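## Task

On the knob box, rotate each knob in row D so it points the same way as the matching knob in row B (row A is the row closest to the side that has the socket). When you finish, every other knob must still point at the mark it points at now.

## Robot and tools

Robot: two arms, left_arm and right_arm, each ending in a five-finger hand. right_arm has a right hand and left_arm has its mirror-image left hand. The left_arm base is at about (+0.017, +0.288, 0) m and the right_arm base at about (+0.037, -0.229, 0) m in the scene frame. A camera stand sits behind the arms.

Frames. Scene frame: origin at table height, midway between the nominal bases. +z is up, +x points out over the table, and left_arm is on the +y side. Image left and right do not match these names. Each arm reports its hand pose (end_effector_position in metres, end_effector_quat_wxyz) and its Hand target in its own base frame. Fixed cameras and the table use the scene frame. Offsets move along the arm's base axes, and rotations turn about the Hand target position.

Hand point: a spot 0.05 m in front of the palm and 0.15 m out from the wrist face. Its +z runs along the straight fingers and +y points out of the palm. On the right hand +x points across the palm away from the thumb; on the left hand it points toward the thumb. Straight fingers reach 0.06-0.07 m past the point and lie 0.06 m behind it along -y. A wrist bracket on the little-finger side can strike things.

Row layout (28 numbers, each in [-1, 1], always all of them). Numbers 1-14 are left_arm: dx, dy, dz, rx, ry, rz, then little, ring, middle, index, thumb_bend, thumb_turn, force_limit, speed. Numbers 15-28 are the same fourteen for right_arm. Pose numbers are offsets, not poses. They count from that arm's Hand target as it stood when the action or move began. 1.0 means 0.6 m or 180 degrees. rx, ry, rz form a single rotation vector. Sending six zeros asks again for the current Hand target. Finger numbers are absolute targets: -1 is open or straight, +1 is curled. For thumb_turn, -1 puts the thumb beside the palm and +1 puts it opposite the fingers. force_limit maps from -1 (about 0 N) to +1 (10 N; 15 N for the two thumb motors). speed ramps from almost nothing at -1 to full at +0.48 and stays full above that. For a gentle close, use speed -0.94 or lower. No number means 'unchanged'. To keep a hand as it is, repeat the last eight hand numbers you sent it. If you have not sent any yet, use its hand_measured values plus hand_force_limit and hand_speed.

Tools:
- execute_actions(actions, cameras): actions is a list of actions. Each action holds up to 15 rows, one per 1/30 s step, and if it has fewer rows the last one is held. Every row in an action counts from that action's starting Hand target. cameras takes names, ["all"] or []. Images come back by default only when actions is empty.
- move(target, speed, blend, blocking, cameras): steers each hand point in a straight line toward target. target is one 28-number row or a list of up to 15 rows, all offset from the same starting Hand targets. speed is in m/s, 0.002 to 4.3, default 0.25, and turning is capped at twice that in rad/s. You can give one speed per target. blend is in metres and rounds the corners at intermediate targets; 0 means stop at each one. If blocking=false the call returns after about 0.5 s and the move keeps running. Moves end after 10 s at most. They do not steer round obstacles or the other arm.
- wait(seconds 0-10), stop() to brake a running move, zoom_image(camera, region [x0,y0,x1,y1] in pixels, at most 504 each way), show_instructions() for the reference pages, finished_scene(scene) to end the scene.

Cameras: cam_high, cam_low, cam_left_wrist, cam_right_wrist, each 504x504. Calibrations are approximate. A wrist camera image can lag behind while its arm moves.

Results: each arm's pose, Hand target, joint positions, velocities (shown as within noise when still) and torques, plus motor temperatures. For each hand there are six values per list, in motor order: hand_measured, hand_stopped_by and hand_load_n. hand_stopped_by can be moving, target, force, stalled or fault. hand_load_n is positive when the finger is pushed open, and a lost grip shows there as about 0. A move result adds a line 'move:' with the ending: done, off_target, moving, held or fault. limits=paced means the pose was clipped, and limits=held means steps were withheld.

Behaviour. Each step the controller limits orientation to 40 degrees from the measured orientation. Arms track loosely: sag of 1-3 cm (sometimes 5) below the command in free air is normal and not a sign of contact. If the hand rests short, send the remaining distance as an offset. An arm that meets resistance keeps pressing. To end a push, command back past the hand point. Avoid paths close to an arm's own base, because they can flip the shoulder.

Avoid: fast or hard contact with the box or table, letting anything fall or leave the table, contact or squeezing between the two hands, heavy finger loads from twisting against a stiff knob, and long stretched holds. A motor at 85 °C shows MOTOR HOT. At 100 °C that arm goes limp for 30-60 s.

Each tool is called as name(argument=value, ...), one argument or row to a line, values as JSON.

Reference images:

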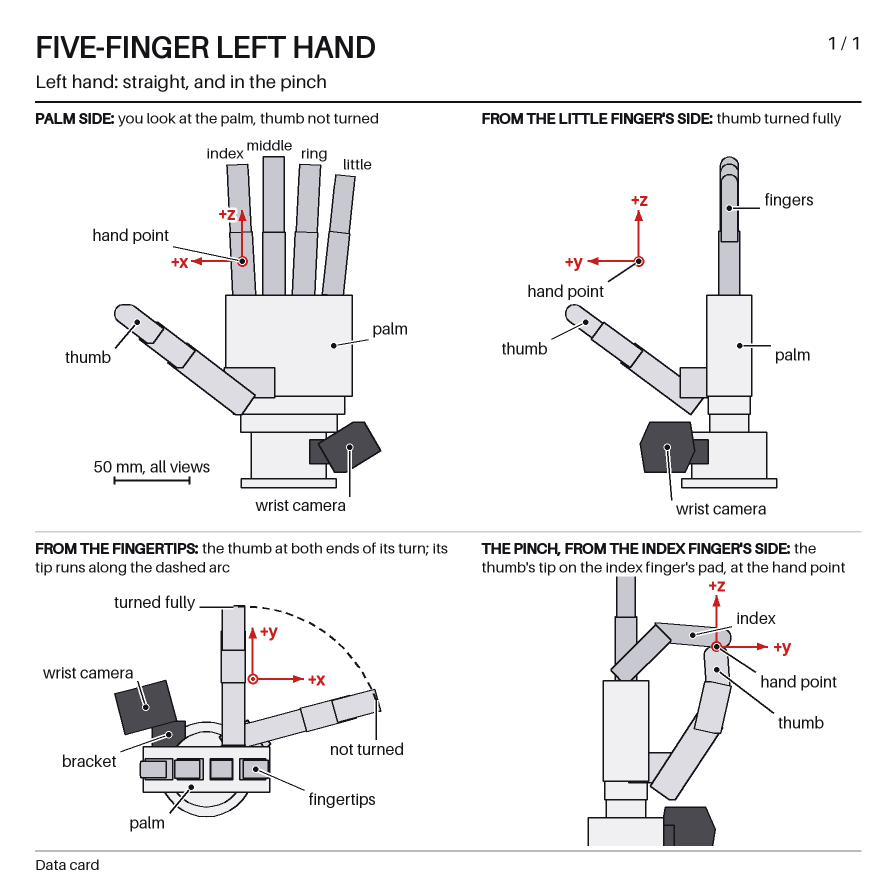

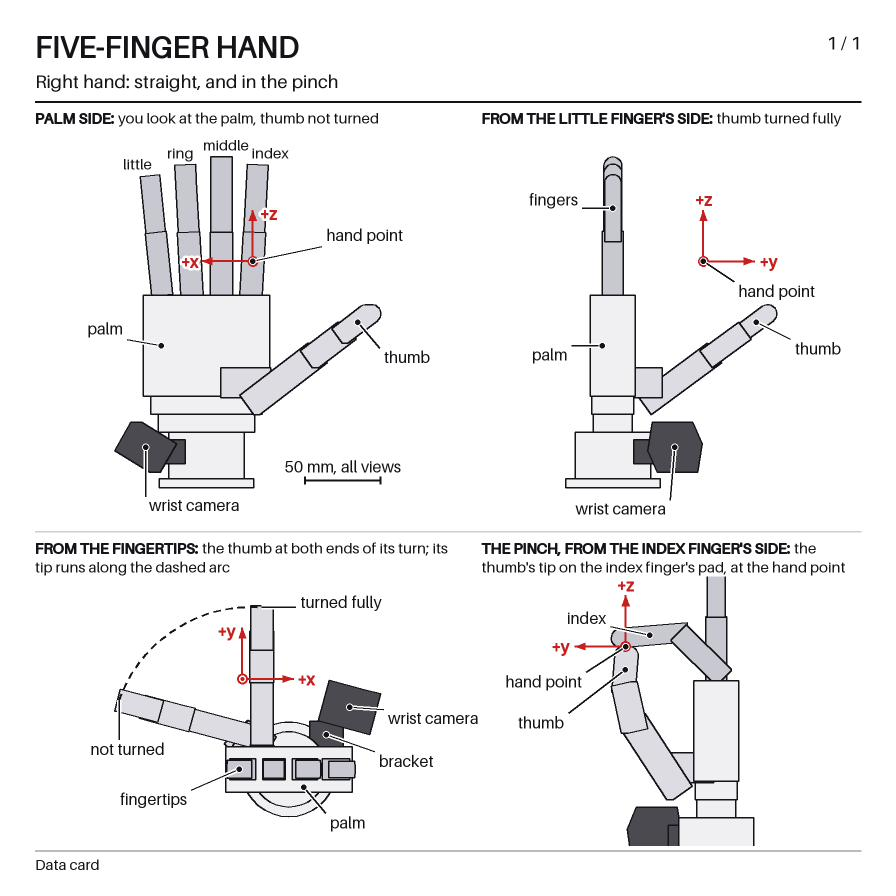

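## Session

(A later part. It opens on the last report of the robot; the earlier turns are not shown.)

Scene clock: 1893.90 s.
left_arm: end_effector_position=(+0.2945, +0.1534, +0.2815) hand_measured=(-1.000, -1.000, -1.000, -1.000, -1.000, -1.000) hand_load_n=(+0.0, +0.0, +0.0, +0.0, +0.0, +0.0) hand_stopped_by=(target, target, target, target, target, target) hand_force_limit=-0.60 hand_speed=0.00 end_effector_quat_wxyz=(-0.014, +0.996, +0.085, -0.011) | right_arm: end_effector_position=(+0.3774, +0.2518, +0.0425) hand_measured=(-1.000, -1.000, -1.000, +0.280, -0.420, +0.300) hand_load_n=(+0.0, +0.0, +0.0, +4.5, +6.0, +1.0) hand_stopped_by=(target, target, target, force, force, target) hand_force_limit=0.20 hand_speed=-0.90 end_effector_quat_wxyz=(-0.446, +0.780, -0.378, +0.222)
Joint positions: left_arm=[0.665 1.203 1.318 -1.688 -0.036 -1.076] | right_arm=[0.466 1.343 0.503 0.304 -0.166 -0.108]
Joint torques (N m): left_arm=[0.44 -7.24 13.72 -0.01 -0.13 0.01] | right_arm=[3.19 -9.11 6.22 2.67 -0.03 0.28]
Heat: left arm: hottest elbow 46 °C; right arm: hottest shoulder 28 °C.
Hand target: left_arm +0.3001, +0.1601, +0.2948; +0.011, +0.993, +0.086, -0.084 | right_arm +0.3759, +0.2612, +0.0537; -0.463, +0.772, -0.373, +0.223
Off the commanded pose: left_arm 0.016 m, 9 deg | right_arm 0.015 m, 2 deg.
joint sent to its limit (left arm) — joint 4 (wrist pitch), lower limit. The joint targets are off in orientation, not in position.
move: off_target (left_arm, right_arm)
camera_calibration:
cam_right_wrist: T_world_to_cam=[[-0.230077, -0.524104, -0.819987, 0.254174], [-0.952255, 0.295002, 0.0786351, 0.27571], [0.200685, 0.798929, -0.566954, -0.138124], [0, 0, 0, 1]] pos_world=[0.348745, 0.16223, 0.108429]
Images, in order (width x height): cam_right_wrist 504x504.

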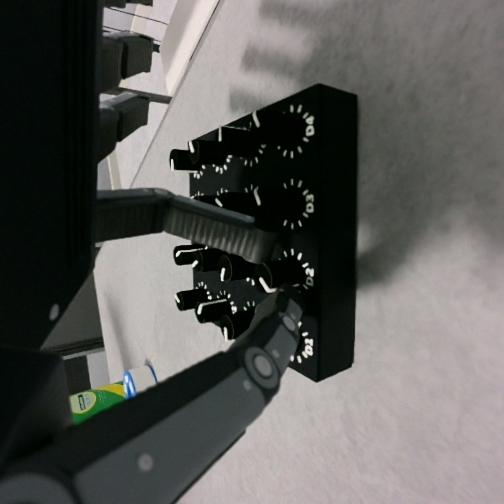

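move(
  target=[
    [0,0,0,0,0,0,-1,-1,-1,-1,-1,-1,-0.6,0,0,0,0,0,0,0,-1,-1,-1,0.19,-0.47,0.3,-0.25,-0.8],
    [0,0,0,0,0,0,-1,-1,-1,-1,-1,-1,-0.6,0,0,0,0.0363,0,0,0,-1,-1,-1,0.19,-0.47,0.3,-0.25,-0.8],
    [0,0,0,0,0,0,-1,-1,-1,-1,-1,-1,-0.6,0,-0.0072,0.0033,0.0363,0,0,0.2528,-1,-1,-1,0.19,-0.47,0.3,-0.25,-0.8],
    [0,0,0,0,0,0,-1,-1,-1,-1,-1,-1,-0.6,0,-0.0072,0.0033,0.0363,0,0,0.1611,-1,-1,-1,0.19,-0.47,0.3,-0.25,-0.8],
    [0,0,0,0,0,0,-1,-1,-1,-1,-1,-1,-0.6,0,-0.0072,0.0033,-0.0228,0,0,0.1611,-1,-1,-1,0.19,-0.47,0.3,-0.25,-0.8],
  ],
  speed=[0.1,0.12,0.25,0.25,0.1],
  cameras=["cam_right_wrist"],
)

zoom_image(
  camera="cam_right_wrist",
  region=[230, 190, 350, 310],
)

Scene clock: 1997.30 s.
left_arm: end_effector_position=(+0.2945, +0.1534, +0.2815) hand_measured=(-1.000, -1.000, -1.000, -1.000, -1.000, -1.000) hand_load_n=(+0.0, +0.0, +0.0, +0.0, +0.0, +0.0) hand_stopped_by=(target, target, target, target, target, target) hand_force_limit=-0.60 hand_speed=0.00 end_effector_quat_wxyz=(-0.014, +0.996, +0.085, -0.011) | right_arm: end_effector_position=(+0.3748, +0.2581, +0.0427) hand_measured=(-1.000, -1.000, -1.000, +0.190, -0.470, +0.300) hand_load_n=(+0.0, +0.0, +0.0, -0.5, +0.0, +0.0) hand_stopped_by=(target, target, target, target, target, target) hand_force_limit=-0.25 hand_speed=-0.80 end_effector_quat_wxyz=(-0.503, +0.841, -0.169, +0.104)
Joint positions: left_arm=[0.665 1.203 1.318 -1.688 -0.036 -1.076] | right_arm=[0.321 1.462 0.64 0.141 -0.722 -0.497]
Joint torques (N m): left_arm=[0.5 -7.3 13.72 0.02 -0.12 0.01] | right_arm=[2.84 -8.53 6.05 2.11 -0.16 0.18]
Heat: left arm: hottest elbow 46 °C; right arm: hottest elbow 29 °C.
Hand target: left_arm +0.3001, +0.1601, +0.2948; +0.011, +0.993, +0.086, -0.084 | right_arm +0.3716, +0.2632, +0.0400; -0.505, +0.841, -0.168, +0.100
Off the commanded pose: left_arm 0.016 m, 9 deg | right_arm 0.007 m, 0 deg.
joint sent to its limit (left arm) — joint 4 (wrist pitch), lower limit. The joint targets are off in orientation, not in position.
move: off_target (left_arm)
camera_calibration:
cam_right_wrist: T_world_to_cam=[[0.0612929, -0.541279, -0.838606, 0.153164], [-0.97615, -0.207819, 0.0627911, 0.410758], [-0.208266, 0.814756, -0.541108, 0.00558676], [0, 0, 0, 1]] pos_world=[0.392737, 0.163716, 0.105675]
Images, in order (width x height): cam_right_wrist 504x504.

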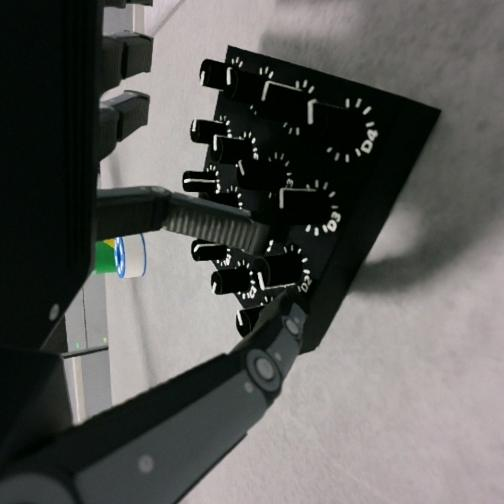

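Scaled by 4.200 from the camera's 504x504 image, which has a finer 720x720 frame.

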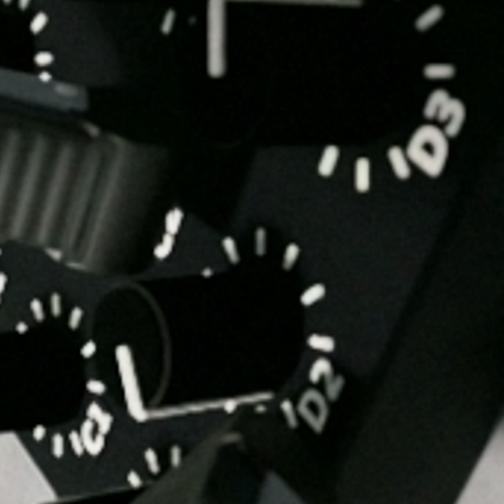

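move(
  target=[
    [0,0,0,0,0,0,-1,-1,-1,-1,-1,-1,-0.6,0,0.0003,-0.002,0.0122,0,0,-0.0528,-1,-1,-1,0.19,-0.47,0.3,-0.25,-0.9],
    [0,0,0,0,0,0,-1,-1,-1,-1,-1,-1,-0.6,0,0.0003,-0.002,0.0122,0,0,-0.0528,-1,-1,-1,0.40,-0.05,0.3,0.0,-0.9],
  ],
  speed=0.12,
  cameras=["cam_right_wrist"],
)

zoom_image(
  camera="cam_right_wrist",
  region=[230, 190, 350, 310],
)

Scene clock: 2022.63 s.
left_arm: end_effector_position=(+0.2945, +0.1534, +0.2815) hand_measured=(-1.000, -1.000, -1.000, -1.000, -1.000, -1.000) hand_load_n=(+0.0, +0.0, +0.0, +0.0, -0.5, -0.5) hand_stopped_by=(target, target, target, target, target, target) hand_force_limit=-0.60 hand_speed=0.00 end_effector_quat_wxyz=(-0.014, +0.996, +0.085, -0.011) | right_arm: end_effector_position=(+0.3756, +0.2573, +0.0419) hand_measured=(-1.000, -1.000, -1.000, +0.272, -0.418, +0.300) hand_load_n=(+0.0, -0.5, +0.0, +6.5, +8.0, +2.0) hand_stopped_by=(target, target, target, force, force, target) hand_force_limit=0.00 hand_speed=-0.90 end_effector_quat_wxyz=(-0.488, +0.827, -0.242, +0.140)
Joint positions: left_arm=[0.665 1.203 1.318 -1.688 -0.036 -1.076] | right_arm=[0.358 1.421 0.582 0.231 -0.558 -0.348]
Joint torques (N m): left_arm=[0.5 -7.18 13.71 0.02 -0.12 0.01] | right_arm=[2.78 -9.58 5.67 2.09 -0.13 0.17]
Heat: left arm: hottest elbow 46 °C; right arm: hottest shoulder 28 °C.
Hand target: left_arm +0.3001, +0.1601, +0.2948; +0.011, +0.993, +0.086, -0.084 | right_arm +0.3719, +0.2620, +0.0474; -0.495, +0.824, -0.237, +0.142
Off the commanded pose: left_arm 0.016 m, 9 deg | right_arm 0.008 m, 1 deg.
joint sent to its limit (left arm) — joint 4 (wrist pitch), lower limit. The joint targets are off in orientation, not in position.
move: off_target (left_arm)
camera_calibration:
cam_right_wrist: T_world_to_cam=[[-0.0410528, -0.549797, -0.834289, 0.192425], [-0.99609, -0.0428546, 0.0772558, 0.375984], [-0.0782282, 0.834198, -0.545888, -0.0476399], [0, 0, 0, 1]] pos_world=[0.378686, 0.161649, 0.105485]
Images, in order (width x height): cam_right_wrist 504x504.

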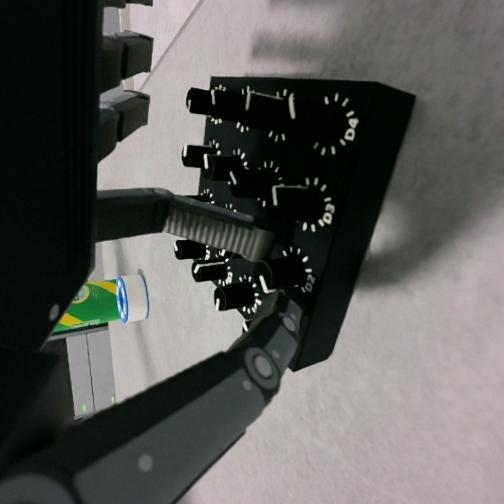

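Scaled by 4.200 from the camera's 504x504 image, which has a finer 720x720 frame.

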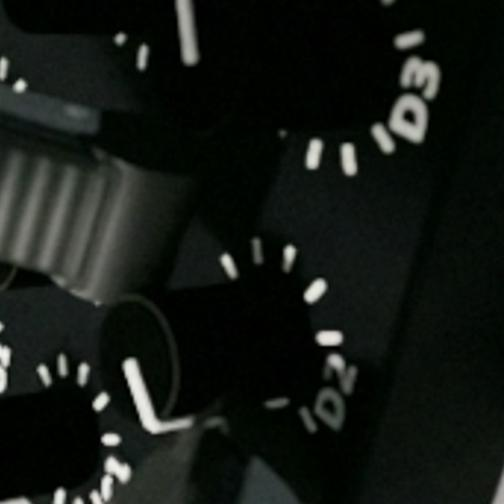

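move(
  target=[
    [0,0,0,0,0,0,-1,-1,-1,-1,-1,-1,-0.6,0,0.0007,0.0015,0.0048,0,0,-0.0278,-1,-1,-1,0.40,-0.05,0.3,0.0,-0.9],
    [0,0,0,0,0,0,-1,-1,-1,-1,-1,-1,-0.6,0,0.0012,0.0018,0.0067,0,0,-0.0556,-1,-1,-1,0.40,-0.05,0.3,0.0,-0.9],
  ],
  speed=0.12,
  cameras=["cam_right_wrist"],
)

zoom_image(
  camera="cam_right_wrist",
  region=[230, 190, 350, 310],
)

Scene clock: 2037.87 s.
left_arm: end_effector_position=(+0.2945, +0.1534, +0.2815) hand_measured=(-1.000, -1.000, -1.000, -1.000, -1.000, -1.000) hand_load_n=(+0.0, +0.0, +0.0, +0.0, +0.0, +0.0) hand_stopped_by=(target, target, target, target, target, target) hand_force_limit=-0.60 hand_speed=0.00 end_effector_quat_wxyz=(-0.014, +0.996, +0.085, -0.011) | right_arm: end_effector_position=(+0.3758, +0.2546, +0.0416) hand_measured=(-1.000, -1.000, -1.000, +0.272, -0.418, +0.300) hand_load_n=(+0.0, +0.0, -0.5, +5.5, +6.5, +0.5) hand_stopped_by=(target, target, target, force, force, target) hand_force_limit=0.00 hand_speed=-0.90 end_effector_quat_wxyz=(-0.466, +0.807, -0.313, +0.183)
Joint positions: left_arm=[0.665 1.203 1.318 -1.688 -0.036 -1.076] | right_arm=[0.411 1.375 0.533 0.283 -0.357 -0.22]
Joint torques (N m): left_arm=[0.56 -7.24 13.74 0.01 -0.12 0.01] | right_arm=[3.14 -9.58 5.89 2.52 -0.15 0.27]
Heat: left arm: hottest elbow 46 °C; right arm: hottest shoulder 28 °C.
Hand target: left_arm +0.3001, +0.1601, +0.2948; +0.011, +0.993, +0.086, -0.084 | right_arm +0.3726, +0.2629, +0.0512; -0.480, +0.800, -0.308, +0.184
Off the commanded pose: left_arm 0.016 m, 9 deg | right_arm 0.013 m, 2 deg.
joint sent to its limit (left arm) — joint 4 (wrist pitch), lower limit. The joint targets are off in orientation, not in position.
move: off_target (left_arm, right_arm)
camera_calibration:
cam_right_wrist: T_world_to_cam=[[-0.140503, -0.547932, -0.824639, 0.22724], [-0.987778, 0.134349, 0.0790307, 0.327705], [0.0674859, 0.825664, -0.560111, -0.0975583], [0, 0, 0, 1]] pos_world=[0.362211, 0.161036, 0.106848]
Images, in order (width x height): cam_right_wrist 504x504.

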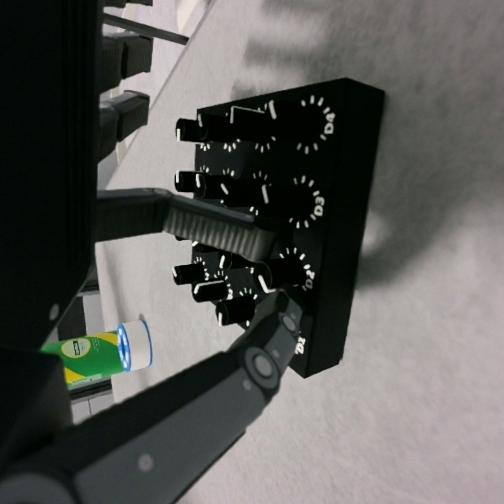

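Scaled by 4.200 from the camera's 504x504 image, which has a finer 720x720 frame.

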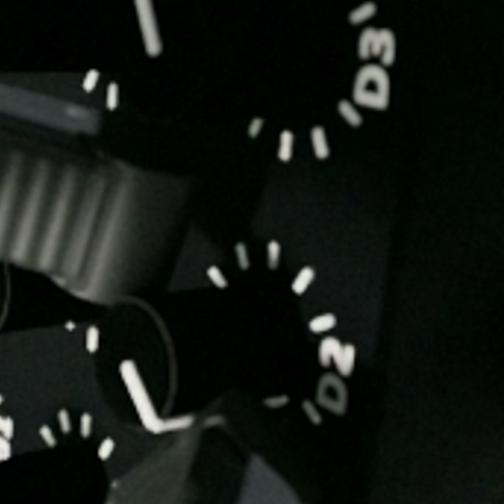

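move(
  target=[
    [0,0,0,0,0,0,-1,-1,-1,-1,-1,-1,-0.6,0,0.001,-0.0017,0.0013,0,0,-0.0278,-1,-1,-1,0.40,-0.05,0.3,0.0,-0.9],
    [0,0,0,0,0,0,-1,-1,-1,-1,-1,-1,-0.6,0,0.0016,-0.0012,0.0023,0,0,-0.0528,-1,-1,-1,0.40,-0.05,0.3,0.0,-0.9],
  ],
  speed=0.12,
  cameras=["cam_right_wrist"],
)

zoom_image(
  camera="cam_right_wrist",
  region=[230, 190, 350, 310],
)

Scene clock: 2049.73 s.
left_arm: end_effector_position=(+0.2945, +0.1534, +0.2815) hand_measured=(-1.000, -1.000, -1.000, -1.000, -1.000, -1.000) hand_load_n=(+0.0, +0.0, +0.0, +0.0, -0.5, +0.0) hand_stopped_by=(target, target, target, target, target, target) hand_force_limit=-0.60 hand_speed=0.00 end_effector_quat_wxyz=(-0.014, +0.996, +0.085, -0.011) | right_arm: end_effector_position=(+0.3758, +0.2520, +0.0415) hand_measured=(-1.000, -1.000, -1.000, +0.272, -0.418, +0.300) hand_load_n=(+0.0, +0.0, +0.0, +4.5, +6.0, +0.5) hand_stopped_by=(target, target, target, force, force, target) hand_force_limit=0.00 hand_speed=-0.90 end_effector_quat_wxyz=(-0.445, +0.780, -0.378, +0.223)
Joint positions: left_arm=[0.665 1.203 1.318 -1.688 -0.036 -1.076] | right_arm=[0.471 1.342 0.498 0.308 -0.158 -0.107]
Joint torques (N m): left_arm=[0.5 -7.12 13.72 -0.01 -0.11 0.01] | right_arm=[3.49 -8.59 6.09 2.67 -0.08 0.25]
Heat: left arm: hottest elbow 46 °C; right arm: hottest shoulder 28 °C.
Hand target: left_arm +0.3001, +0.1601, +0.2948; +0.011, +0.993, +0.086, -0.084 | right_arm +0.3735, +0.2623, +0.0526; -0.463, +0.772, -0.373, +0.223
Off the commanded pose: left_arm 0.016 m, 9 deg | right_arm 0.015 m, 2 deg.
joint sent to its limit (left arm) — joint 4 (wrist pitch), lower limit. The joint targets are off in orientation, not in position.
move: off_target (left_arm, right_arm)
camera_calibration:
cam_right_wrist: T_world_to_cam=[[-0.229962, -0.525296, -0.819257, 0.253362], [-0.951692, 0.297381, 0.0764591, 0.273504], [0.203468, 0.797263, -0.568307, -0.139072], [0, 0, 0, 1]] pos_world=[0.346852, 0.162632, 0.107621]
Images, in order (width x height): cam_right_wrist 504x504.

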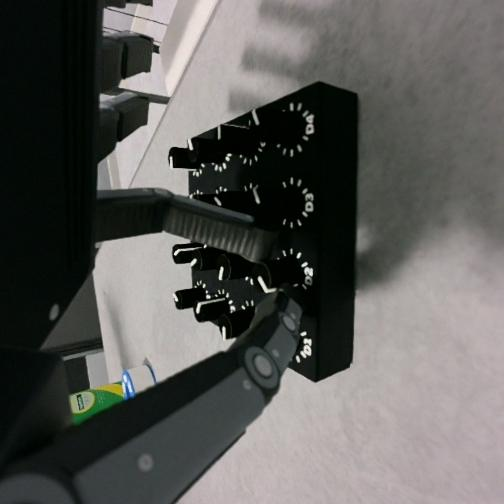

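Scaled by 4.200 from the camera's 504x504 image, which has a finer 720x720 frame.

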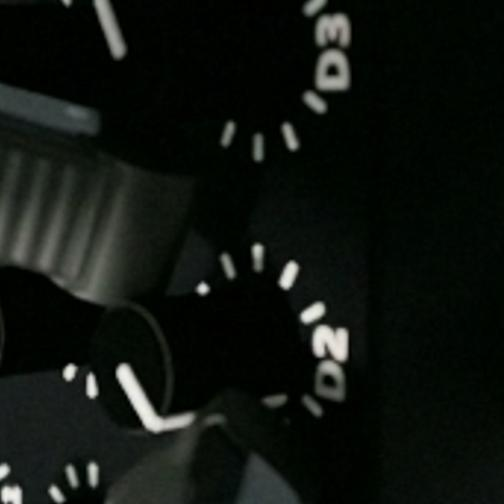

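move(
  target=[
    [0,0,0,0,0,0,-1,-1,-1,-1,-1,-1,-0.6,0,0,0,0,0,0,0,-1,-1,-1,0.19,-0.47,0.3,-0.25,-0.8],
    [0,0,0,0,0,0,-1,-1,-1,-1,-1,-1,-0.6,0,0,0,0.0382,0,0,0,-1,-1,-1,0.19,-0.47,0.3,-0.25,-0.8],
    [0,0,0,0,0,0,-1,-1,-1,-1,-1,-1,-0.6,0,-0.0042,0.0012,0.0382,0,0,0.2528,-1,-1,-1,0.19,-0.47,0.3,-0.25,-0.8],
    [0,0,0,0,0,0,-1,-1,-1,-1,-1,-1,-0.6,0,-0.0042,0.0012,0.0382,0,0,0.1611,-1,-1,-1,0.19,-0.47,0.3,-0.25,-0.8],
    [0,0,0,0,0,0,-1,-1,-1,-1,-1,-1,-0.6,0,-0.0042,0.0012,-0.021,0,0,0.1611,-1,-1,-1,0.19,-0.47,0.3,-0.25,-0.8],
  ],
  speed=[0.1,0.12,0.25,0.25,0.1],
  cameras=["cam_right_wrist"],
)

zoom_image(
  camera="cam_right_wrist",
  region=[230, 190, 350, 310],
)

Scene clock: 2100.90 s.
left_arm: end_effector_position=(+0.2945, +0.1534, +0.2815) hand_measured=(-1.000, -1.000, -1.000, -1.000, -1.000, -1.000) hand_load_n=(+0.0, +0.0, +0.0, +0.0, +0.0, +0.0) hand_stopped_by=(target, target, target, target, target, target) hand_force_limit=-0.60 hand_speed=0.00 end_effector_quat_wxyz=(-0.014, +0.996, +0.085, -0.011) | right_arm: end_effector_position=(+0.3741, +0.2580, +0.0427) hand_measured=(-1.000, -1.000, -1.000, +0.190, -0.470, +0.300) hand_load_n=(+0.0, +0.0, +0.0, -0.5, +0.0, -0.5) hand_stopped_by=(target, target, target, target, target, target) hand_force_limit=-0.25 hand_speed=-0.80 end_effector_quat_wxyz=(-0.503, +0.841, -0.169, +0.104)
Joint positions: left_arm=[0.665 1.203 1.318 -1.688 -0.036 -1.076] | right_arm=[0.321 1.46 0.638 0.141 -0.721 -0.497]
Joint torques (N m): left_arm=[0.38 -7.24 13.72 0.02 -0.12 0.01] | right_arm=[2.78 -8.41 5.98 2.07 -0.16 0.17]
Heat: left arm: hottest elbow 46 °C; right arm: hottest shoulder 28 °C.
Hand target: left_arm +0.3001, +0.1601, +0.2948; +0.011, +0.993, +0.086, -0.084 | right_arm +0.3709, +0.2630, +0.0400; -0.505, +0.841, -0.168, +0.100
Off the commanded pose: left_arm 0.016 m, 9 deg | right_arm 0.007 m, 0 deg.
joint sent to its limit (left arm) — joint 4 (wrist pitch), lower limit. The joint targets are off in orientation, not in position.
move: off_target (left_arm)
camera_calibration:
cam_right_wrist: T_world_to_cam=[[0.0613578, -0.541657, -0.838357, 0.153162], [-0.976189, -0.207656, 0.06272, 0.41005], [-0.208063, 0.814547, -0.541501, 0.00551803], [0, 0, 0, 1]] pos_world=[0.392037, 0.163616, 0.105674]
Images, in order (width x height): cam_right_wrist 504x504.

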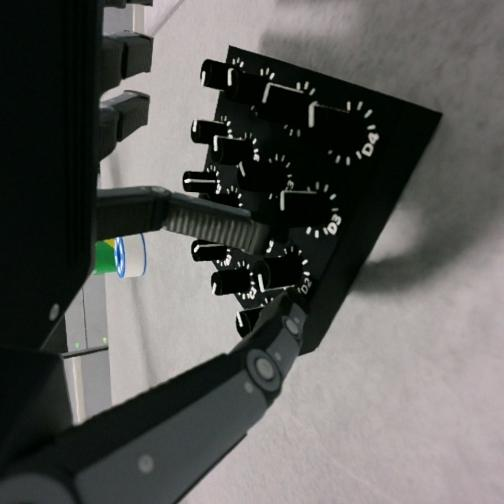

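Scaled by 4.200 from the camera's 504x504 image, which has a finer 720x720 frame.

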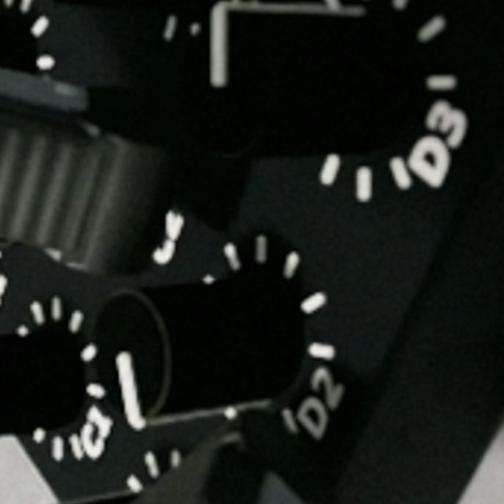

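zoom_image(
  camera="cam_right_wrist",
  region=[245, 235, 315, 305],
)

Scaled by 7.200 from the camera's 504x504 image, which has a finer 720x720 frame.

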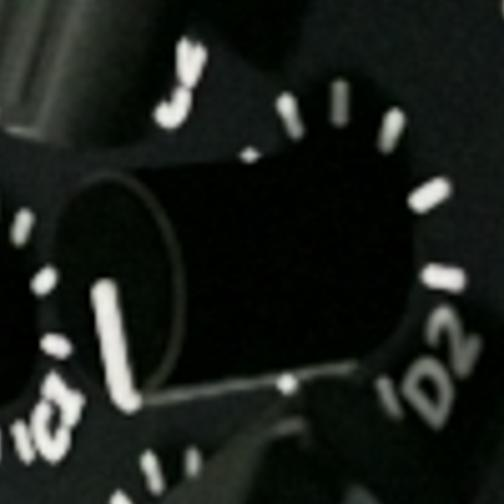

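move(
  target=[
    [0,0,0,0,0,0,-1,-1,-1,-1,-1,-1,-0.6,0,-0.0003,-0.002,0.0133,0,0,-0.0528,-1,-1,-1,0.19,-0.47,0.3,-0.25,-0.9],
    [0,0,0,0,0,0,-1,-1,-1,-1,-1,-1,-0.6,0,-0.0003,-0.002,0.0133,0,0,-0.0528,-1,-1,-1,0.40,-0.05,0.3,0.0,-0.9],
  ],
  speed=0.12,
  cameras=["cam_right_wrist"],
)

zoom_image(
  camera="cam_right_wrist",
  region=[230, 190, 350, 310],
)

Scene clock: 2216.17 s.
left_arm: end_effector_position=(+0.2945, +0.1534, +0.2815) hand_measured=(-1.000, -1.000, -1.000, -1.000, -1.000, -1.000) hand_load_n=(+0.0, +0.0, +0.0, +0.0, +0.0, +0.0) hand_stopped_by=(target, target, target, target, target, target) hand_force_limit=-0.60 hand_speed=0.00 end_effector_quat_wxyz=(-0.014, +0.996, +0.085, -0.011) | right_arm: end_effector_position=(+0.3746, +0.2570, +0.0425) hand_measured=(-1.000, -1.000, -1.000, +0.272, -0.418, +0.300) hand_load_n=(+0.0, +0.0, +0.0, +5.5, +7.5, +2.0) hand_stopped_by=(target, target, target, force, force, target) hand_force_limit=0.00 hand_speed=-0.90 end_effector_quat_wxyz=(-0.488, +0.827, -0.242, +0.140)
Joint positions: left_arm=[0.665 1.203 1.318 -1.688 -0.036 -1.076] | right_arm=[0.358 1.417 0.58 0.229 -0.556 -0.347]
Joint torques (N m): left_arm=[0.5 -7.3 13.71 0.02 -0.12 0.01] | right_arm=[2.84 -9.52 5.9 2.11 -0.12 0.18]
Heat: left arm: hottest elbow 46 °C; right arm: hottest elbow 28 °C.
Hand target: left_arm +0.3001, +0.1601, +0.2948; +0.011, +0.993, +0.086, -0.084 | right_arm +0.3707, +0.2618, +0.0480; -0.494, +0.824, -0.237, +0.142
Off the commanded pose: left_arm 0.016 m, 9 deg | right_arm 0.008 m, 1 deg.
joint sent to its limit (left arm) — joint 4 (wrist pitch), lower limit. The joint targets are off in orientation, not in position.
move: off_target (left_arm)
camera_calibration:
cam_right_wrist: T_world_to_cam=[[-0.0417687, -0.550112, -0.834045, 0.193063], [-0.996099, -0.0420156, 0.0775966, 0.374567], [-0.0777298, 0.834033, -0.546212, -0.0473679], [0, 0, 0, 1]] pos_world=[0.377488, 0.16145, 0.106085]
Images, in order (width x height): cam_right_wrist 504x504.

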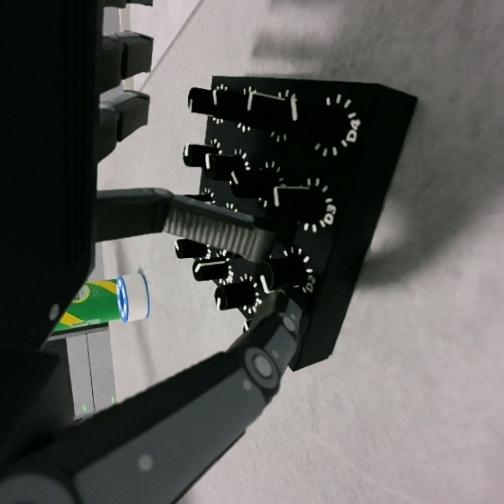

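Scaled by 4.200 from the camera's 504x504 image, which has a finer 720x720 frame.

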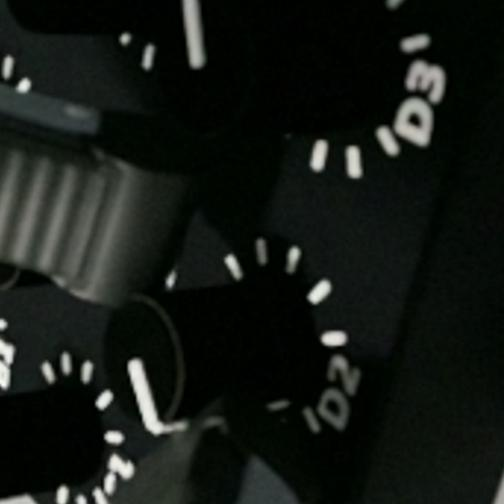

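move(
  target=[
    [0,0,0,0,0,0,-1,-1,-1,-1,-1,-1,-0.6,0,0.0007,0.002,0.0048,0,0,-0.0278,-1,-1,-1,0.40,-0.05,0.3,0.0,-0.9],
  ],
  speed=0.1,
  cameras=["cam_right_wrist"],
)

zoom_image(
  camera="cam_right_wrist",
  region=[230, 190, 350, 310],
)

Scene clock: 2229.43 s.
left_arm: end_effector_position=(+0.2945, +0.1534, +0.2815) hand_measured=(-1.000, -1.000, -1.000, -1.000, -1.000, -1.000) hand_load_n=(+0.0, +0.0, -0.5, +0.0, +0.0, +0.0) hand_stopped_by=(target, target, target, target, target, target) hand_force_limit=-0.60 hand_speed=0.00 end_effector_quat_wxyz=(-0.014, +0.996, +0.085, -0.011) | right_arm: end_effector_position=(+0.3750, +0.2556, +0.0424) hand_measured=(-1.000, -1.000, -1.000, +0.272, -0.418, +0.300) hand_load_n=(+0.0, -0.5, +0.0, +5.5, +6.0, +1.0) hand_stopped_by=(target, target, target, force, force, target) hand_force_limit=0.00 hand_speed=-0.90 end_effector_quat_wxyz=(-0.476, +0.818, -0.278, +0.162)
Joint positions: left_arm=[0.665 1.203 1.318 -1.688 -0.036 -1.076] | right_arm=[0.384 1.392 0.555 0.254 -0.456 -0.284]
Joint torques (N m): left_arm=[0.5 -7.24 13.74 0.02 -0.13 0.01] | right_arm=[2.96 -9.64 5.76 2.36 -0.18 0.25]
Heat: left arm: hottest elbow 46 °C; right arm: hottest shoulder 28 °C.
Hand target: left_arm +0.3001, +0.1601, +0.2948; +0.011, +0.993, +0.086, -0.084 | right_arm +0.3712, +0.2630, +0.0509; -0.488, +0.813, -0.273, +0.163
Off the commanded pose: left_arm 0.016 m, 9 deg | right_arm 0.012 m, 2 deg.
joint sent to its limit (left arm) — joint 4 (wrist pitch), lower limit. The joint targets are off in orientation, not in position.
move: off_target (left_arm, right_arm)
camera_calibration:
cam_right_wrist: T_world_to_cam=[[-0.0917483, -0.553738, -0.827621, 0.211641], [-0.99577, 0.0468305, 0.0790559, 0.352028], [-0.00501832, 0.831373, -0.555692, -0.0722843], [0, 0, 0, 1]] pos_world=[0.369594, 0.160803, 0.107161]
Images, in order (width x height): cam_right_wrist 504x504.

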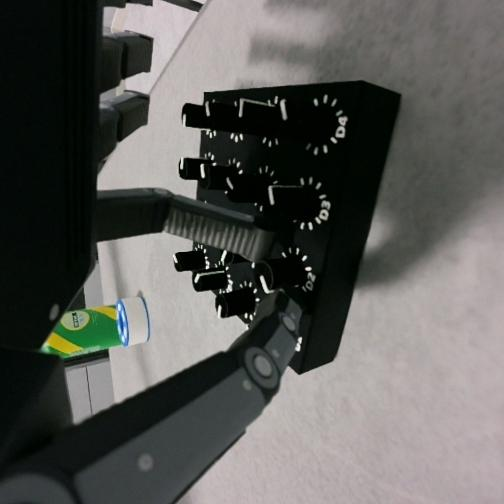

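Scaled by 4.200 from the camera's 504x504 image, which has a finer 720x720 frame.

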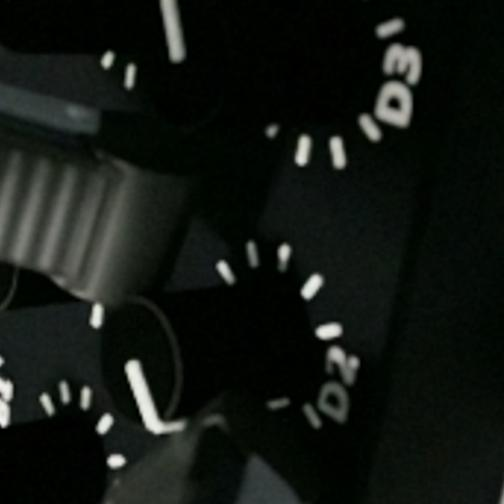

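move(
  target=[
    [0,0,0,0,0,0,-1,-1,-1,-1,-1,-1,-0.6,0,0,0.0015,0.0018,0,0,-0.0278,-1,-1,-1,0.40,-0.05,0.3,0.0,-0.9],
  ],
  speed=0.1,
  cameras=["cam_right_wrist"],
)

zoom_image(
  camera="cam_right_wrist",
  region=[230, 190, 350, 310],
)

Scene clock: 2242.20 s.
left_arm: end_effector_position=(+0.2945, +0.1534, +0.2815) hand_measured=(-1.000, -1.000, -1.000, -1.000, -1.000, -1.000) hand_load_n=(+0.0, +0.0, +0.0, +0.0, -0.5, +0.0) hand_stopped_by=(target, target, target, target, target, target) hand_force_limit=-0.60 hand_speed=0.00 end_effector_quat_wxyz=(-0.014, +0.996, +0.085, -0.011) | right_arm: end_effector_position=(+0.3749, +0.2546, +0.0424) hand_measured=(-1.000, -1.000, -1.000, +0.272, -0.418, +0.300) hand_load_n=(+0.0, +0.0, +0.0, +4.5, +6.0, +0.0) hand_stopped_by=(target, target, target, force, force, target) hand_force_limit=0.00 hand_speed=-0.90 end_effector_quat_wxyz=(-0.466, +0.807, -0.314, +0.184)
Joint positions: left_arm=[0.665 1.203 1.318 -1.688 -0.036 -1.076] | right_arm=[0.413 1.37 0.531 0.28 -0.353 -0.219]
Joint torques (N m): left_arm=[0.44 -7.36 13.78 0.01 -0.12 0.01] | right_arm=[3.31 -9.29 6.01 2.48 -0.17 0.25]
Heat: left arm: hottest elbow 46 °C; right arm: hottest shoulder 28 °C.
Hand target: left_arm +0.3001, +0.1601, +0.2948; +0.011, +0.993, +0.086, -0.084 | right_arm +0.3713, +0.2639, +0.0521; -0.480, +0.800, -0.308, +0.185
Off the commanded pose: left_arm 0.016 m, 9 deg | right_arm 0.014 m, 2 deg.
joint sent to its limit (left arm) — joint 4 (wrist pitch), lower limit. The joint targets are off in orientation, not in position.
move: off_target (left_arm, right_arm)
camera_calibration:
cam_right_wrist: T_world_to_cam=[[-0.141141, -0.548366, -0.824242, 0.228139], [-0.987548, 0.136423, 0.0783429, 0.326195], [0.0694848, 0.825036, -0.560792, -0.0976142], [0, 0, 0, 1]] pos_world=[0.361116, 0.161138, 0.107745]
Images, in order (width x height): cam_right_wrist 504x504.

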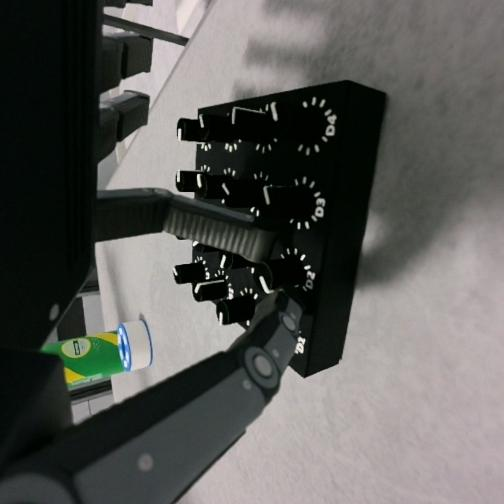

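Scaled by 4.200 from the camera's 504x504 image, which has a finer 720x720 frame.

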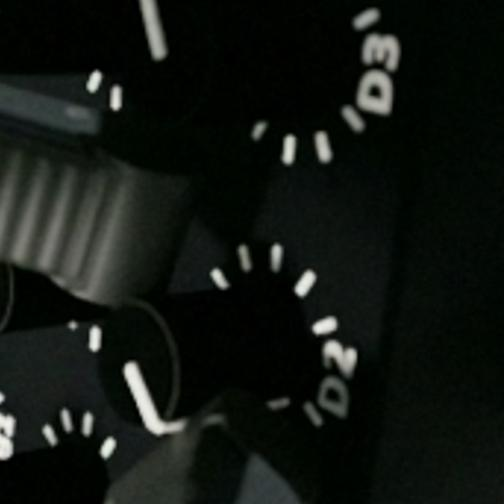

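move(
  target=[
    [0,0,0,0,0,0,-1,-1,-1,-1,-1,-1,-0.6,0,0,0,0,0,0,0,-1,-1,-1,0.17,-0.48,0.3,-0.25,-0.8],
    [0,0,0,0,0,0,-1,-1,-1,-1,-1,-1,-0.6,0,0,0,0.07,0,0,0,-1,-1,-1,0.17,-0.48,0.3,-0.25,-0.8],
    [0,0,0,0,0,0,-1,-1,-1,-1,-1,-1,-0.6,0,-0.005,0.000,0.07,0,0,-0.0944,-1,-1,-1,0.17,-0.48,0.5,-0.25,-0.5],
    [0,0,0,0,0,0,-1,-1,-1,-1,-1,-1,-0.6,0,-0.005,0.000,0.015,0,0,-0.0944,-1,-1,-1,0.17,-0.48,0.5,-0.25,-0.5],
  ],
  speed=[0.1,0.12,0.2,0.12],
  cameras=["cam_right_wrist"],
)

zoom_image(
  camera="cam_right_wrist",
  region=[220, 190, 360, 330],
)

Scene clock: 2402.47 s.
left_arm: end_effector_position=(+0.2945, +0.1534, +0.2815) hand_measured=(-1.000, -1.000, -1.000, -1.000, -1.000, -1.000) hand_load_n=(+0.0, +0.0, +0.0, +0.0, +0.0, +0.0) hand_stopped_by=(target, target, target, target, target, target) hand_force_limit=-0.60 hand_speed=0.00 end_effector_quat_wxyz=(-0.014, +0.996, +0.085, -0.011) | right_arm: end_effector_position=(+0.3707, +0.2595, +0.0630) hand_measured=(-1.000, -1.000, -1.000, +0.170, -0.480, +0.500) hand_load_n=(+0.0, +0.0, +0.0, +0.0, +0.0, +0.0) hand_stopped_by=(target, target, target, target, target, target) hand_force_limit=-0.25 hand_speed=-0.50 end_effector_quat_wxyz=(-0.444, +0.747, -0.424, +0.256)
Joint positions: left_arm=[0.665 1.203 1.318 -1.688 -0.036 -1.076] | right_arm=[0.551 1.263 0.485 0.283 0.017 0.001]
Joint torques (N m): left_arm=[0.5 -7.3 13.72 -0.01 -0.12 0.02] | right_arm=[2.43 -6.53 6.39 2.45 0.21 0.18]
Heat: left arm: hottest elbow 46 °C; right arm: hottest shoulder 28 °C.
Hand target: left_arm +0.3001, +0.1601, +0.2948; +0.011, +0.993, +0.086, -0.084 | right_arm +0.3682, +0.2639, +0.0611; -0.448, +0.746, -0.423, +0.253
Off the commanded pose: left_arm 0.016 m, 9 deg | right_arm 0.005 m, 1 deg.
joint sent to its limit (left arm) — joint 4 (wrist pitch), lower limit. The joint targets are off in orientation, not in position.
move: off_target (left_arm)
camera_calibration:
cam_right_wrist: T_world_to_cam=[[-0.273209, -0.475313, -0.836322, 0.27791], [-0.908759, 0.412636, 0.0623564, 0.219843], [0.315458, 0.777052, -0.54468, -0.169548], [0, 0, 0, 1]] pos_world=[0.329197, 0.173127, 0.126365]
Images, in order (width x height): cam_right_wrist 504x504.

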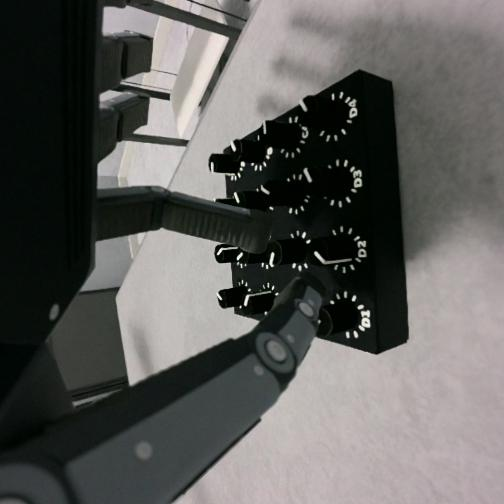

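Scaled by 3.600 from the camera's 504x504 image, which has a finer 720x720 frame.

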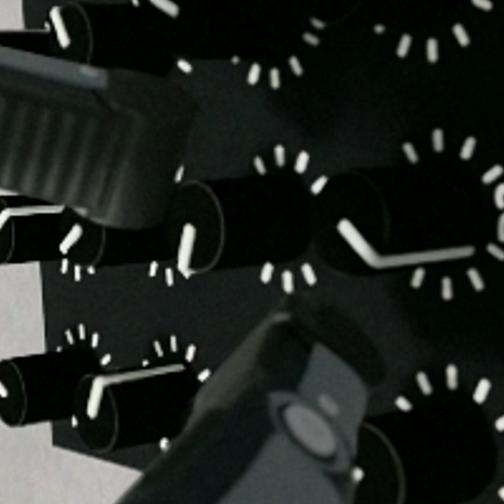

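zoom_image(
  camera="cam_right_wrist",
  region=[290, 200, 410, 320],
)

Scaled by 4.200 from the camera's 504x504 image, which has a finer 720x720 frame.

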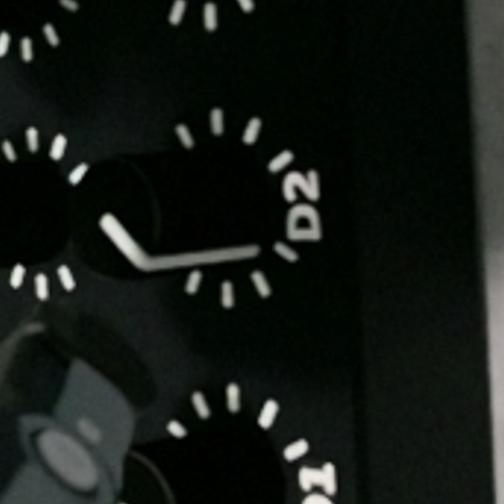

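move(
  target=[
    [0,0,0,0,0,0,-1,-1,-1,-1,-1,-1,-0.6,0,-0.0028,-0.0048,0.033,0,0,0,-1,-1,-1,0.17,-0.48,0.6,-0.25,-0.5],
    [0,0,0,0,0,0,-1,-1,-1,-1,-1,-1,-0.6,0,-0.0028,-0.0048,-0.033,0,0,0,-1,-1,-1,0.17,-0.48,0.6,-0.25,-0.5],
  ],
  speed=0.1,
  cameras=["cam_right_wrist"],
)

zoom_image(
  camera="cam_right_wrist",
  region=[230, 190, 370, 330],
)

Scene clock: 2442.77 s.
left_arm: end_effector_position=(+0.2945, +0.1534, +0.2815) hand_measured=(-1.000, -1.000, -1.000, -1.000, -1.000, -1.000) hand_load_n=(+0.0, +0.0, +0.0, +0.0, +0.0, +0.0) hand_stopped_by=(target, target, target, target, target, target) hand_force_limit=-0.60 hand_speed=0.00 end_effector_quat_wxyz=(-0.014, +0.996, +0.085, -0.011) | right_arm: end_effector_position=(+0.3685, +0.2583, +0.0433) hand_measured=(-1.000, -1.000, -1.000, +0.170, -0.480, +0.600) hand_load_n=(+0.0, +0.0, +0.0, +0.0, +0.0, +0.0) hand_stopped_by=(target, target, target, target, target, target) hand_force_limit=-0.25 hand_speed=-0.50 end_effector_quat_wxyz=(-0.444, +0.747, -0.424, +0.256)
Joint positions: left_arm=[0.665 1.203 1.318 -1.688 -0.036 -1.076] | right_arm=[0.551 1.318 0.455 0.368 0.017 0.002]
Joint torques (N m): left_arm=[0.56 -7.18 13.72 -0.01 -0.12 0.01] | right_arm=[2.32 -6.59 5.79 2.51 0.02 0.14]
Heat: left arm: hottest elbow 46 °C; right arm: hottest elbow 28 °C.
Hand target: left_arm +0.3001, +0.1601, +0.2948; +0.011, +0.993, +0.086, -0.084 | right_arm +0.3666, +0.2611, +0.0412; -0.448, +0.746, -0.423, +0.253
Off the commanded pose: left_arm 0.016 m, 9 deg | right_arm 0.004 m, 1 deg.
joint sent to its limit (left arm) — joint 4 (wrist pitch), lower limit. The joint targets are off in orientation, not in position.
move: off_target (left_arm)
camera_calibration:
cam_right_wrist: T_world_to_cam=[[-0.273353, -0.474132, -0.836945, 0.260046], [-0.908542, 0.413056, 0.0627396, 0.219432], [0.315958, 0.77755, -0.543679, -0.178983], [0, 0, 0, 1]] pos_world=[0.326999, 0.171827, 0.106568]
Images, in order (width x height): cam_right_wrist 504x504.

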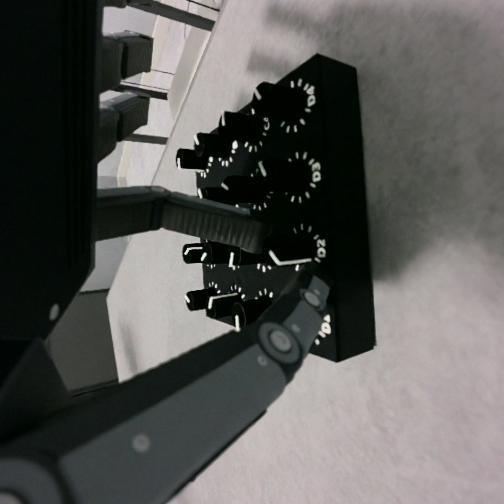

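Scaled by 3.600 from the camera's 504x504 image, which has a finer 720x720 frame.

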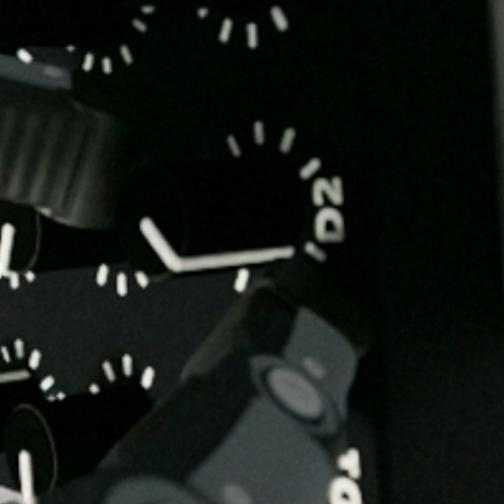

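move(
  target=[
    [0,0,0,0,0,0,-1,-1,-1,-1,-1,-1,-0.6,0,0.000,-0.004,0.033,0,0,0,-1,-1,-1,0.17,-0.48,0.6,-0.25,-0.5],
    [0,0,0,0,0,0,-1,-1,-1,-1,-1,-1,-0.6,0,0.000,-0.004,0.00,0,0,0,-1,-1,-1,0.17,-0.48,0.6,-0.25,-0.5],
  ],
  speed=0.1,
)

Scene clock: 2460.30 s.
left_arm: end_effector_position=(+0.2945, +0.1534, +0.2815) hand_measured=(-1.000, -1.000, -1.000, -1.000, -1.000, -1.000) hand_load_n=(+0.0, +0.0, +0.0, +0.0, +0.0, +0.0) hand_stopped_by=(target, target, target, target, target, target) hand_force_limit=-0.60 hand_speed=0.00 end_effector_quat_wxyz=(-0.014, +0.996, +0.085, -0.011) | right_arm: end_effector_position=(+0.3681, +0.2592, +0.0453) hand_measured=(-1.000, -1.000, -1.000, +0.170, -0.480, +0.600) hand_load_n=(+0.0, +0.0, +0.0, +0.0, +0.0, +0.0) hand_stopped_by=(target, target, target, target, target, target) hand_force_limit=-0.25 hand_speed=-0.50 end_effector_quat_wxyz=(-0.447, +0.747, -0.422, +0.255)
Joint positions: left_arm=[0.665 1.203 1.318 -1.688 -0.036 -1.076] | right_arm=[0.551 1.313 0.455 0.367 0.012 0.002]
Joint torques (N m): left_arm=[0.56 -7.24 13.7 -0.02 -0.11 0.02] | right_arm=[1.67 -6.65 5.67 2.45 0.01 0.11]
Motor temperatures (°C): left_arm=[26 24 46 27 26 26] | right_arm=[23 27 27 26 27 24]
Heat: left arm: hottest elbow 46 °C; right arm: hottest shoulder 27 °C.
Hand target: left_arm +0.3001, +0.1601, +0.2948; +0.011, +0.993, +0.086, -0.084 | right_arm +0.3666, +0.2586, +0.0412; -0.448, +0.746, -0.423, +0.253
Off the commanded pose: left_arm 0.016 m, 9 deg | right_arm 0.004 m, 0 deg.
joint sent to its limit (left arm) — joint 4 (wrist pitch), lower limit. The joint targets are off in orientation, not in position.
move: off_target (left_arm)

move(
  target=[
    [0,0,0,0,0,0,-1,-1,-1,-1,-1,-1,-0.6,0,0.000,-0.02,0.04,0,0,0,-1,-1,-1,0.17,-0.48,0.6,-0.25,-0.5],
    [0,0,0,0,0,0,-1,-1,-1,-1,-1,-1,-0.6,0,0.000,0.0,0.04,0,0,0,-1,-1,-1,0.17,-0.48,0.6,-0.25,-0.5],
    [0,0,0,0,0,0,-1,-1,-1,-1,-1,-1,-0.6,0,0.000,0.0,0.00,0,0,0,-1,-1,-1,0.17,-0.48,0.6,-0.25,-0.5],
  ],
  speed=0.1,
)

Scene clock: 2473.30 s.
left_arm: end_effector_position=(+0.2945, +0.1534, +0.2815) hand_measured=(-1.000, -1.000, -1.000, -1.000, -1.000, -1.000) hand_load_n=(+0.0, +0.0, +0.0, +0.0, +0.0, +0.0) hand_stopped_by=(target, target, target, target, target, target) hand_force_limit=-0.60 hand_speed=0.00 end_effector_quat_wxyz=(-0.014, +0.996, +0.085, -0.011) | right_arm: end_effector_position=(+0.3708, +0.2548, +0.0444) hand_measured=(-1.000, -1.000, -1.000, +0.170, -0.480, +0.600) hand_load_n=(+0.0, +0.0, +0.0, +0.0, +0.0, +0.0) hand_stopped_by=(target, target, target, target, target, target) hand_force_limit=-0.25 hand_speed=-0.50 end_effector_quat_wxyz=(-0.445, +0.745, -0.426, +0.256)
Joint positions: left_arm=[0.665 1.203 1.318 -1.688 -0.036 -1.076] | right_arm=[0.537 1.315 0.455 0.367 0.007 0]
Joint torques (N m): left_arm=[0.5 -7.18 13.72 -0.01 -0.12 0.01] | right_arm=[2.84 -6.95 5.7 2.47 0.17 0.12]
Heat: left arm: hottest elbow 46 °C; right arm: hottest shoulder 27 °C.
Hand target: left_arm +0.3001, +0.1601, +0.2948; +0.011, +0.993, +0.086, -0.084 | right_arm +0.3665, +0.2587, +0.0412; -0.448, +0.746, -0.423, +0.253
Off the commanded pose: left_arm 0.016 m, 9 deg | right_arm 0.007 m, 1 deg.
joint sent to its limit (left arm) — joint 4 (wrist pitch), lower limit. The joint targets are off in orientation, not in position.
move: off_target (left_arm)

move(
  target=[
    [0,0,0,0,0,0,-1,-1,-1,-1,-1,-1,-0.6,0,-0.001,0.0,-0.005,0,0,0,-1,-1,-1,0.17,-0.48,0.56,-0.25,-0.5],
  ],
  speed=0.1,
)

Scene clock: 2489.63 s.
left_arm: end_effector_position=(+0.2945, +0.1534, +0.2815) hand_measured=(-1.000, -1.000, -1.000, -1.000, -1.000, -1.000) hand_load_n=(+0.0, +0.0, +0.0, +0.0, +0.0, +0.0) hand_stopped_by=(target, target, target, target, target, target) hand_force_limit=-0.60 hand_speed=0.00 end_effector_quat_wxyz=(-0.014, +0.996, +0.085, -0.011) | right_arm: end_effector_position=(+0.3707, +0.2546, +0.0441) hand_measured=(-1.000, -1.000, -1.000, +0.170, -0.480, +0.560) hand_load_n=(+0.0, +0.0, -0.5, +0.0, +0.0, +0.0) hand_stopped_by=(target, target, target, target, target, target) hand_force_limit=-0.25 hand_speed=-0.50 end_effector_quat_wxyz=(-0.447, +0.744, -0.425, +0.257)
Joint positions: left_arm=[0.665 1.203 1.318 -1.688 -0.036 -1.076] | right_arm=[0.537 1.317 0.45 0.38 0.007 0]
Joint torques (N m): left_arm=[0.62 -7.18 13.71 -0.02 -0.12 0.01] | right_arm=[2.73 -6.36 5.72 2.47 0.2 0.13]
Heat: left arm: hottest elbow 46 °C; right arm: hottest shoulder 27 °C.
Hand target: left_arm +0.3001, +0.1601, +0.2948; +0.011, +0.993, +0.086, -0.084 | right_arm +0.3660, +0.2587, +0.0382; -0.448, +0.746, -0.423, +0.253
Off the commanded pose: left_arm 0.016 m, 9 deg | right_arm 0.009 m, 1 deg.
joint sent to its limit (left arm) — joint 4 (wrist pitch), lower limit. The joint targets are off in orientation, not in position.
move: off_target (left_arm)

move(
  target=[
    [0,0,0,0,0,0,-1,-1,-1,-1,-1,-1,-0.6,0,-0.001,0.0,-0.005,0,0,0,-1,-1,-1,0.17,-0.48,0.56,-0.25,-0.5],
  ],
  speed=0.1,
  cameras=["cam_right_wrist"],
)

zoom_image(
  camera="cam_right_wrist",
  region=[230, 190, 350, 310],
)

Scene clock: 2506.77 s.
left_arm: end_effector_position=(+0.2945, +0.1534, +0.2815) hand_measured=(-1.000, -1.000, -1.000, -1.000, -1.000, -1.000) hand_load_n=(+0.0, +0.0, +0.0, +0.0, -0.5, +0.0) hand_stopped_by=(target, target, target, target, target, target) hand_force_limit=-0.60 hand_speed=0.00 end_effector_quat_wxyz=(-0.014, +0.996, +0.085, -0.011) | right_arm: end_effector_position=(+0.3722, +0.2555, +0.0432) hand_measured=(-1.000, -1.000, -1.000, +0.170, -0.480, +0.560) hand_load_n=(+0.0, +0.0, +0.0, +0.0, +0.0, +0.0) hand_stopped_by=(target, target, target, target, target, target) hand_force_limit=-0.25 hand_speed=-0.50 end_effector_quat_wxyz=(-0.449, +0.743, -0.424, +0.259)
Joint positions: left_arm=[0.665 1.203 1.318 -1.688 -0.036 -1.076] | right_arm=[0.538 1.326 0.45 0.394 0.008 0]
Joint torques (N m): left_arm=[0.5 -7.18 13.72 0.02 -0.12 0.01] | right_arm=[2.96 -6.07 5.37 2.45 0.21 0.14]
Heat: left arm: hottest elbow 46 °C; right arm: hottest shoulder 27 °C.
Hand target: left_arm +0.3001, +0.1601, +0.2948; +0.011, +0.993, +0.086, -0.084 | right_arm +0.3655, +0.2586, +0.0353; -0.448, +0.746, -0.423, +0.254
Off the commanded pose: left_arm 0.016 m, 9 deg | right_arm 0.011 m, 1 deg.
joint sent to its limit (left arm) — joint 4 (wrist pitch), lower limit. The joint targets are off in orientation, not in position.
move: off_target (left_arm, right_arm)
camera_calibration:
cam_right_wrist: T_world_to_cam=[[-0.267139, -0.465654, -0.843685, 0.255449], [-0.907254, 0.416662, 0.0572993, 0.222704], [0.324849, 0.780743, -0.533772, -0.182608], [0, 0, 0, 1]] pos_world=[0.32961, 0.168728, 0.105287]
Images, in order (width x height): cam_right_wrist 504x504.

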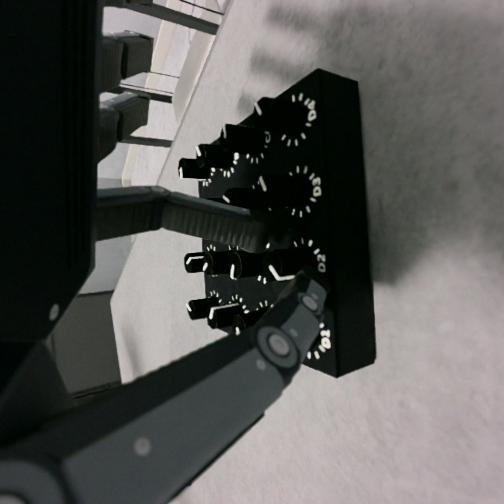

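Scaled by 4.200 from the camera's 504x504 image, which has a finer 720x720 frame.

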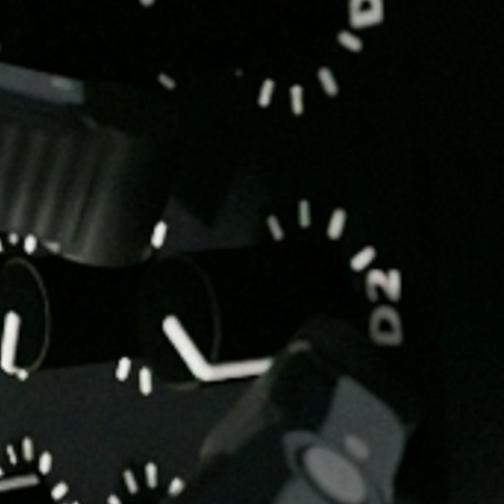

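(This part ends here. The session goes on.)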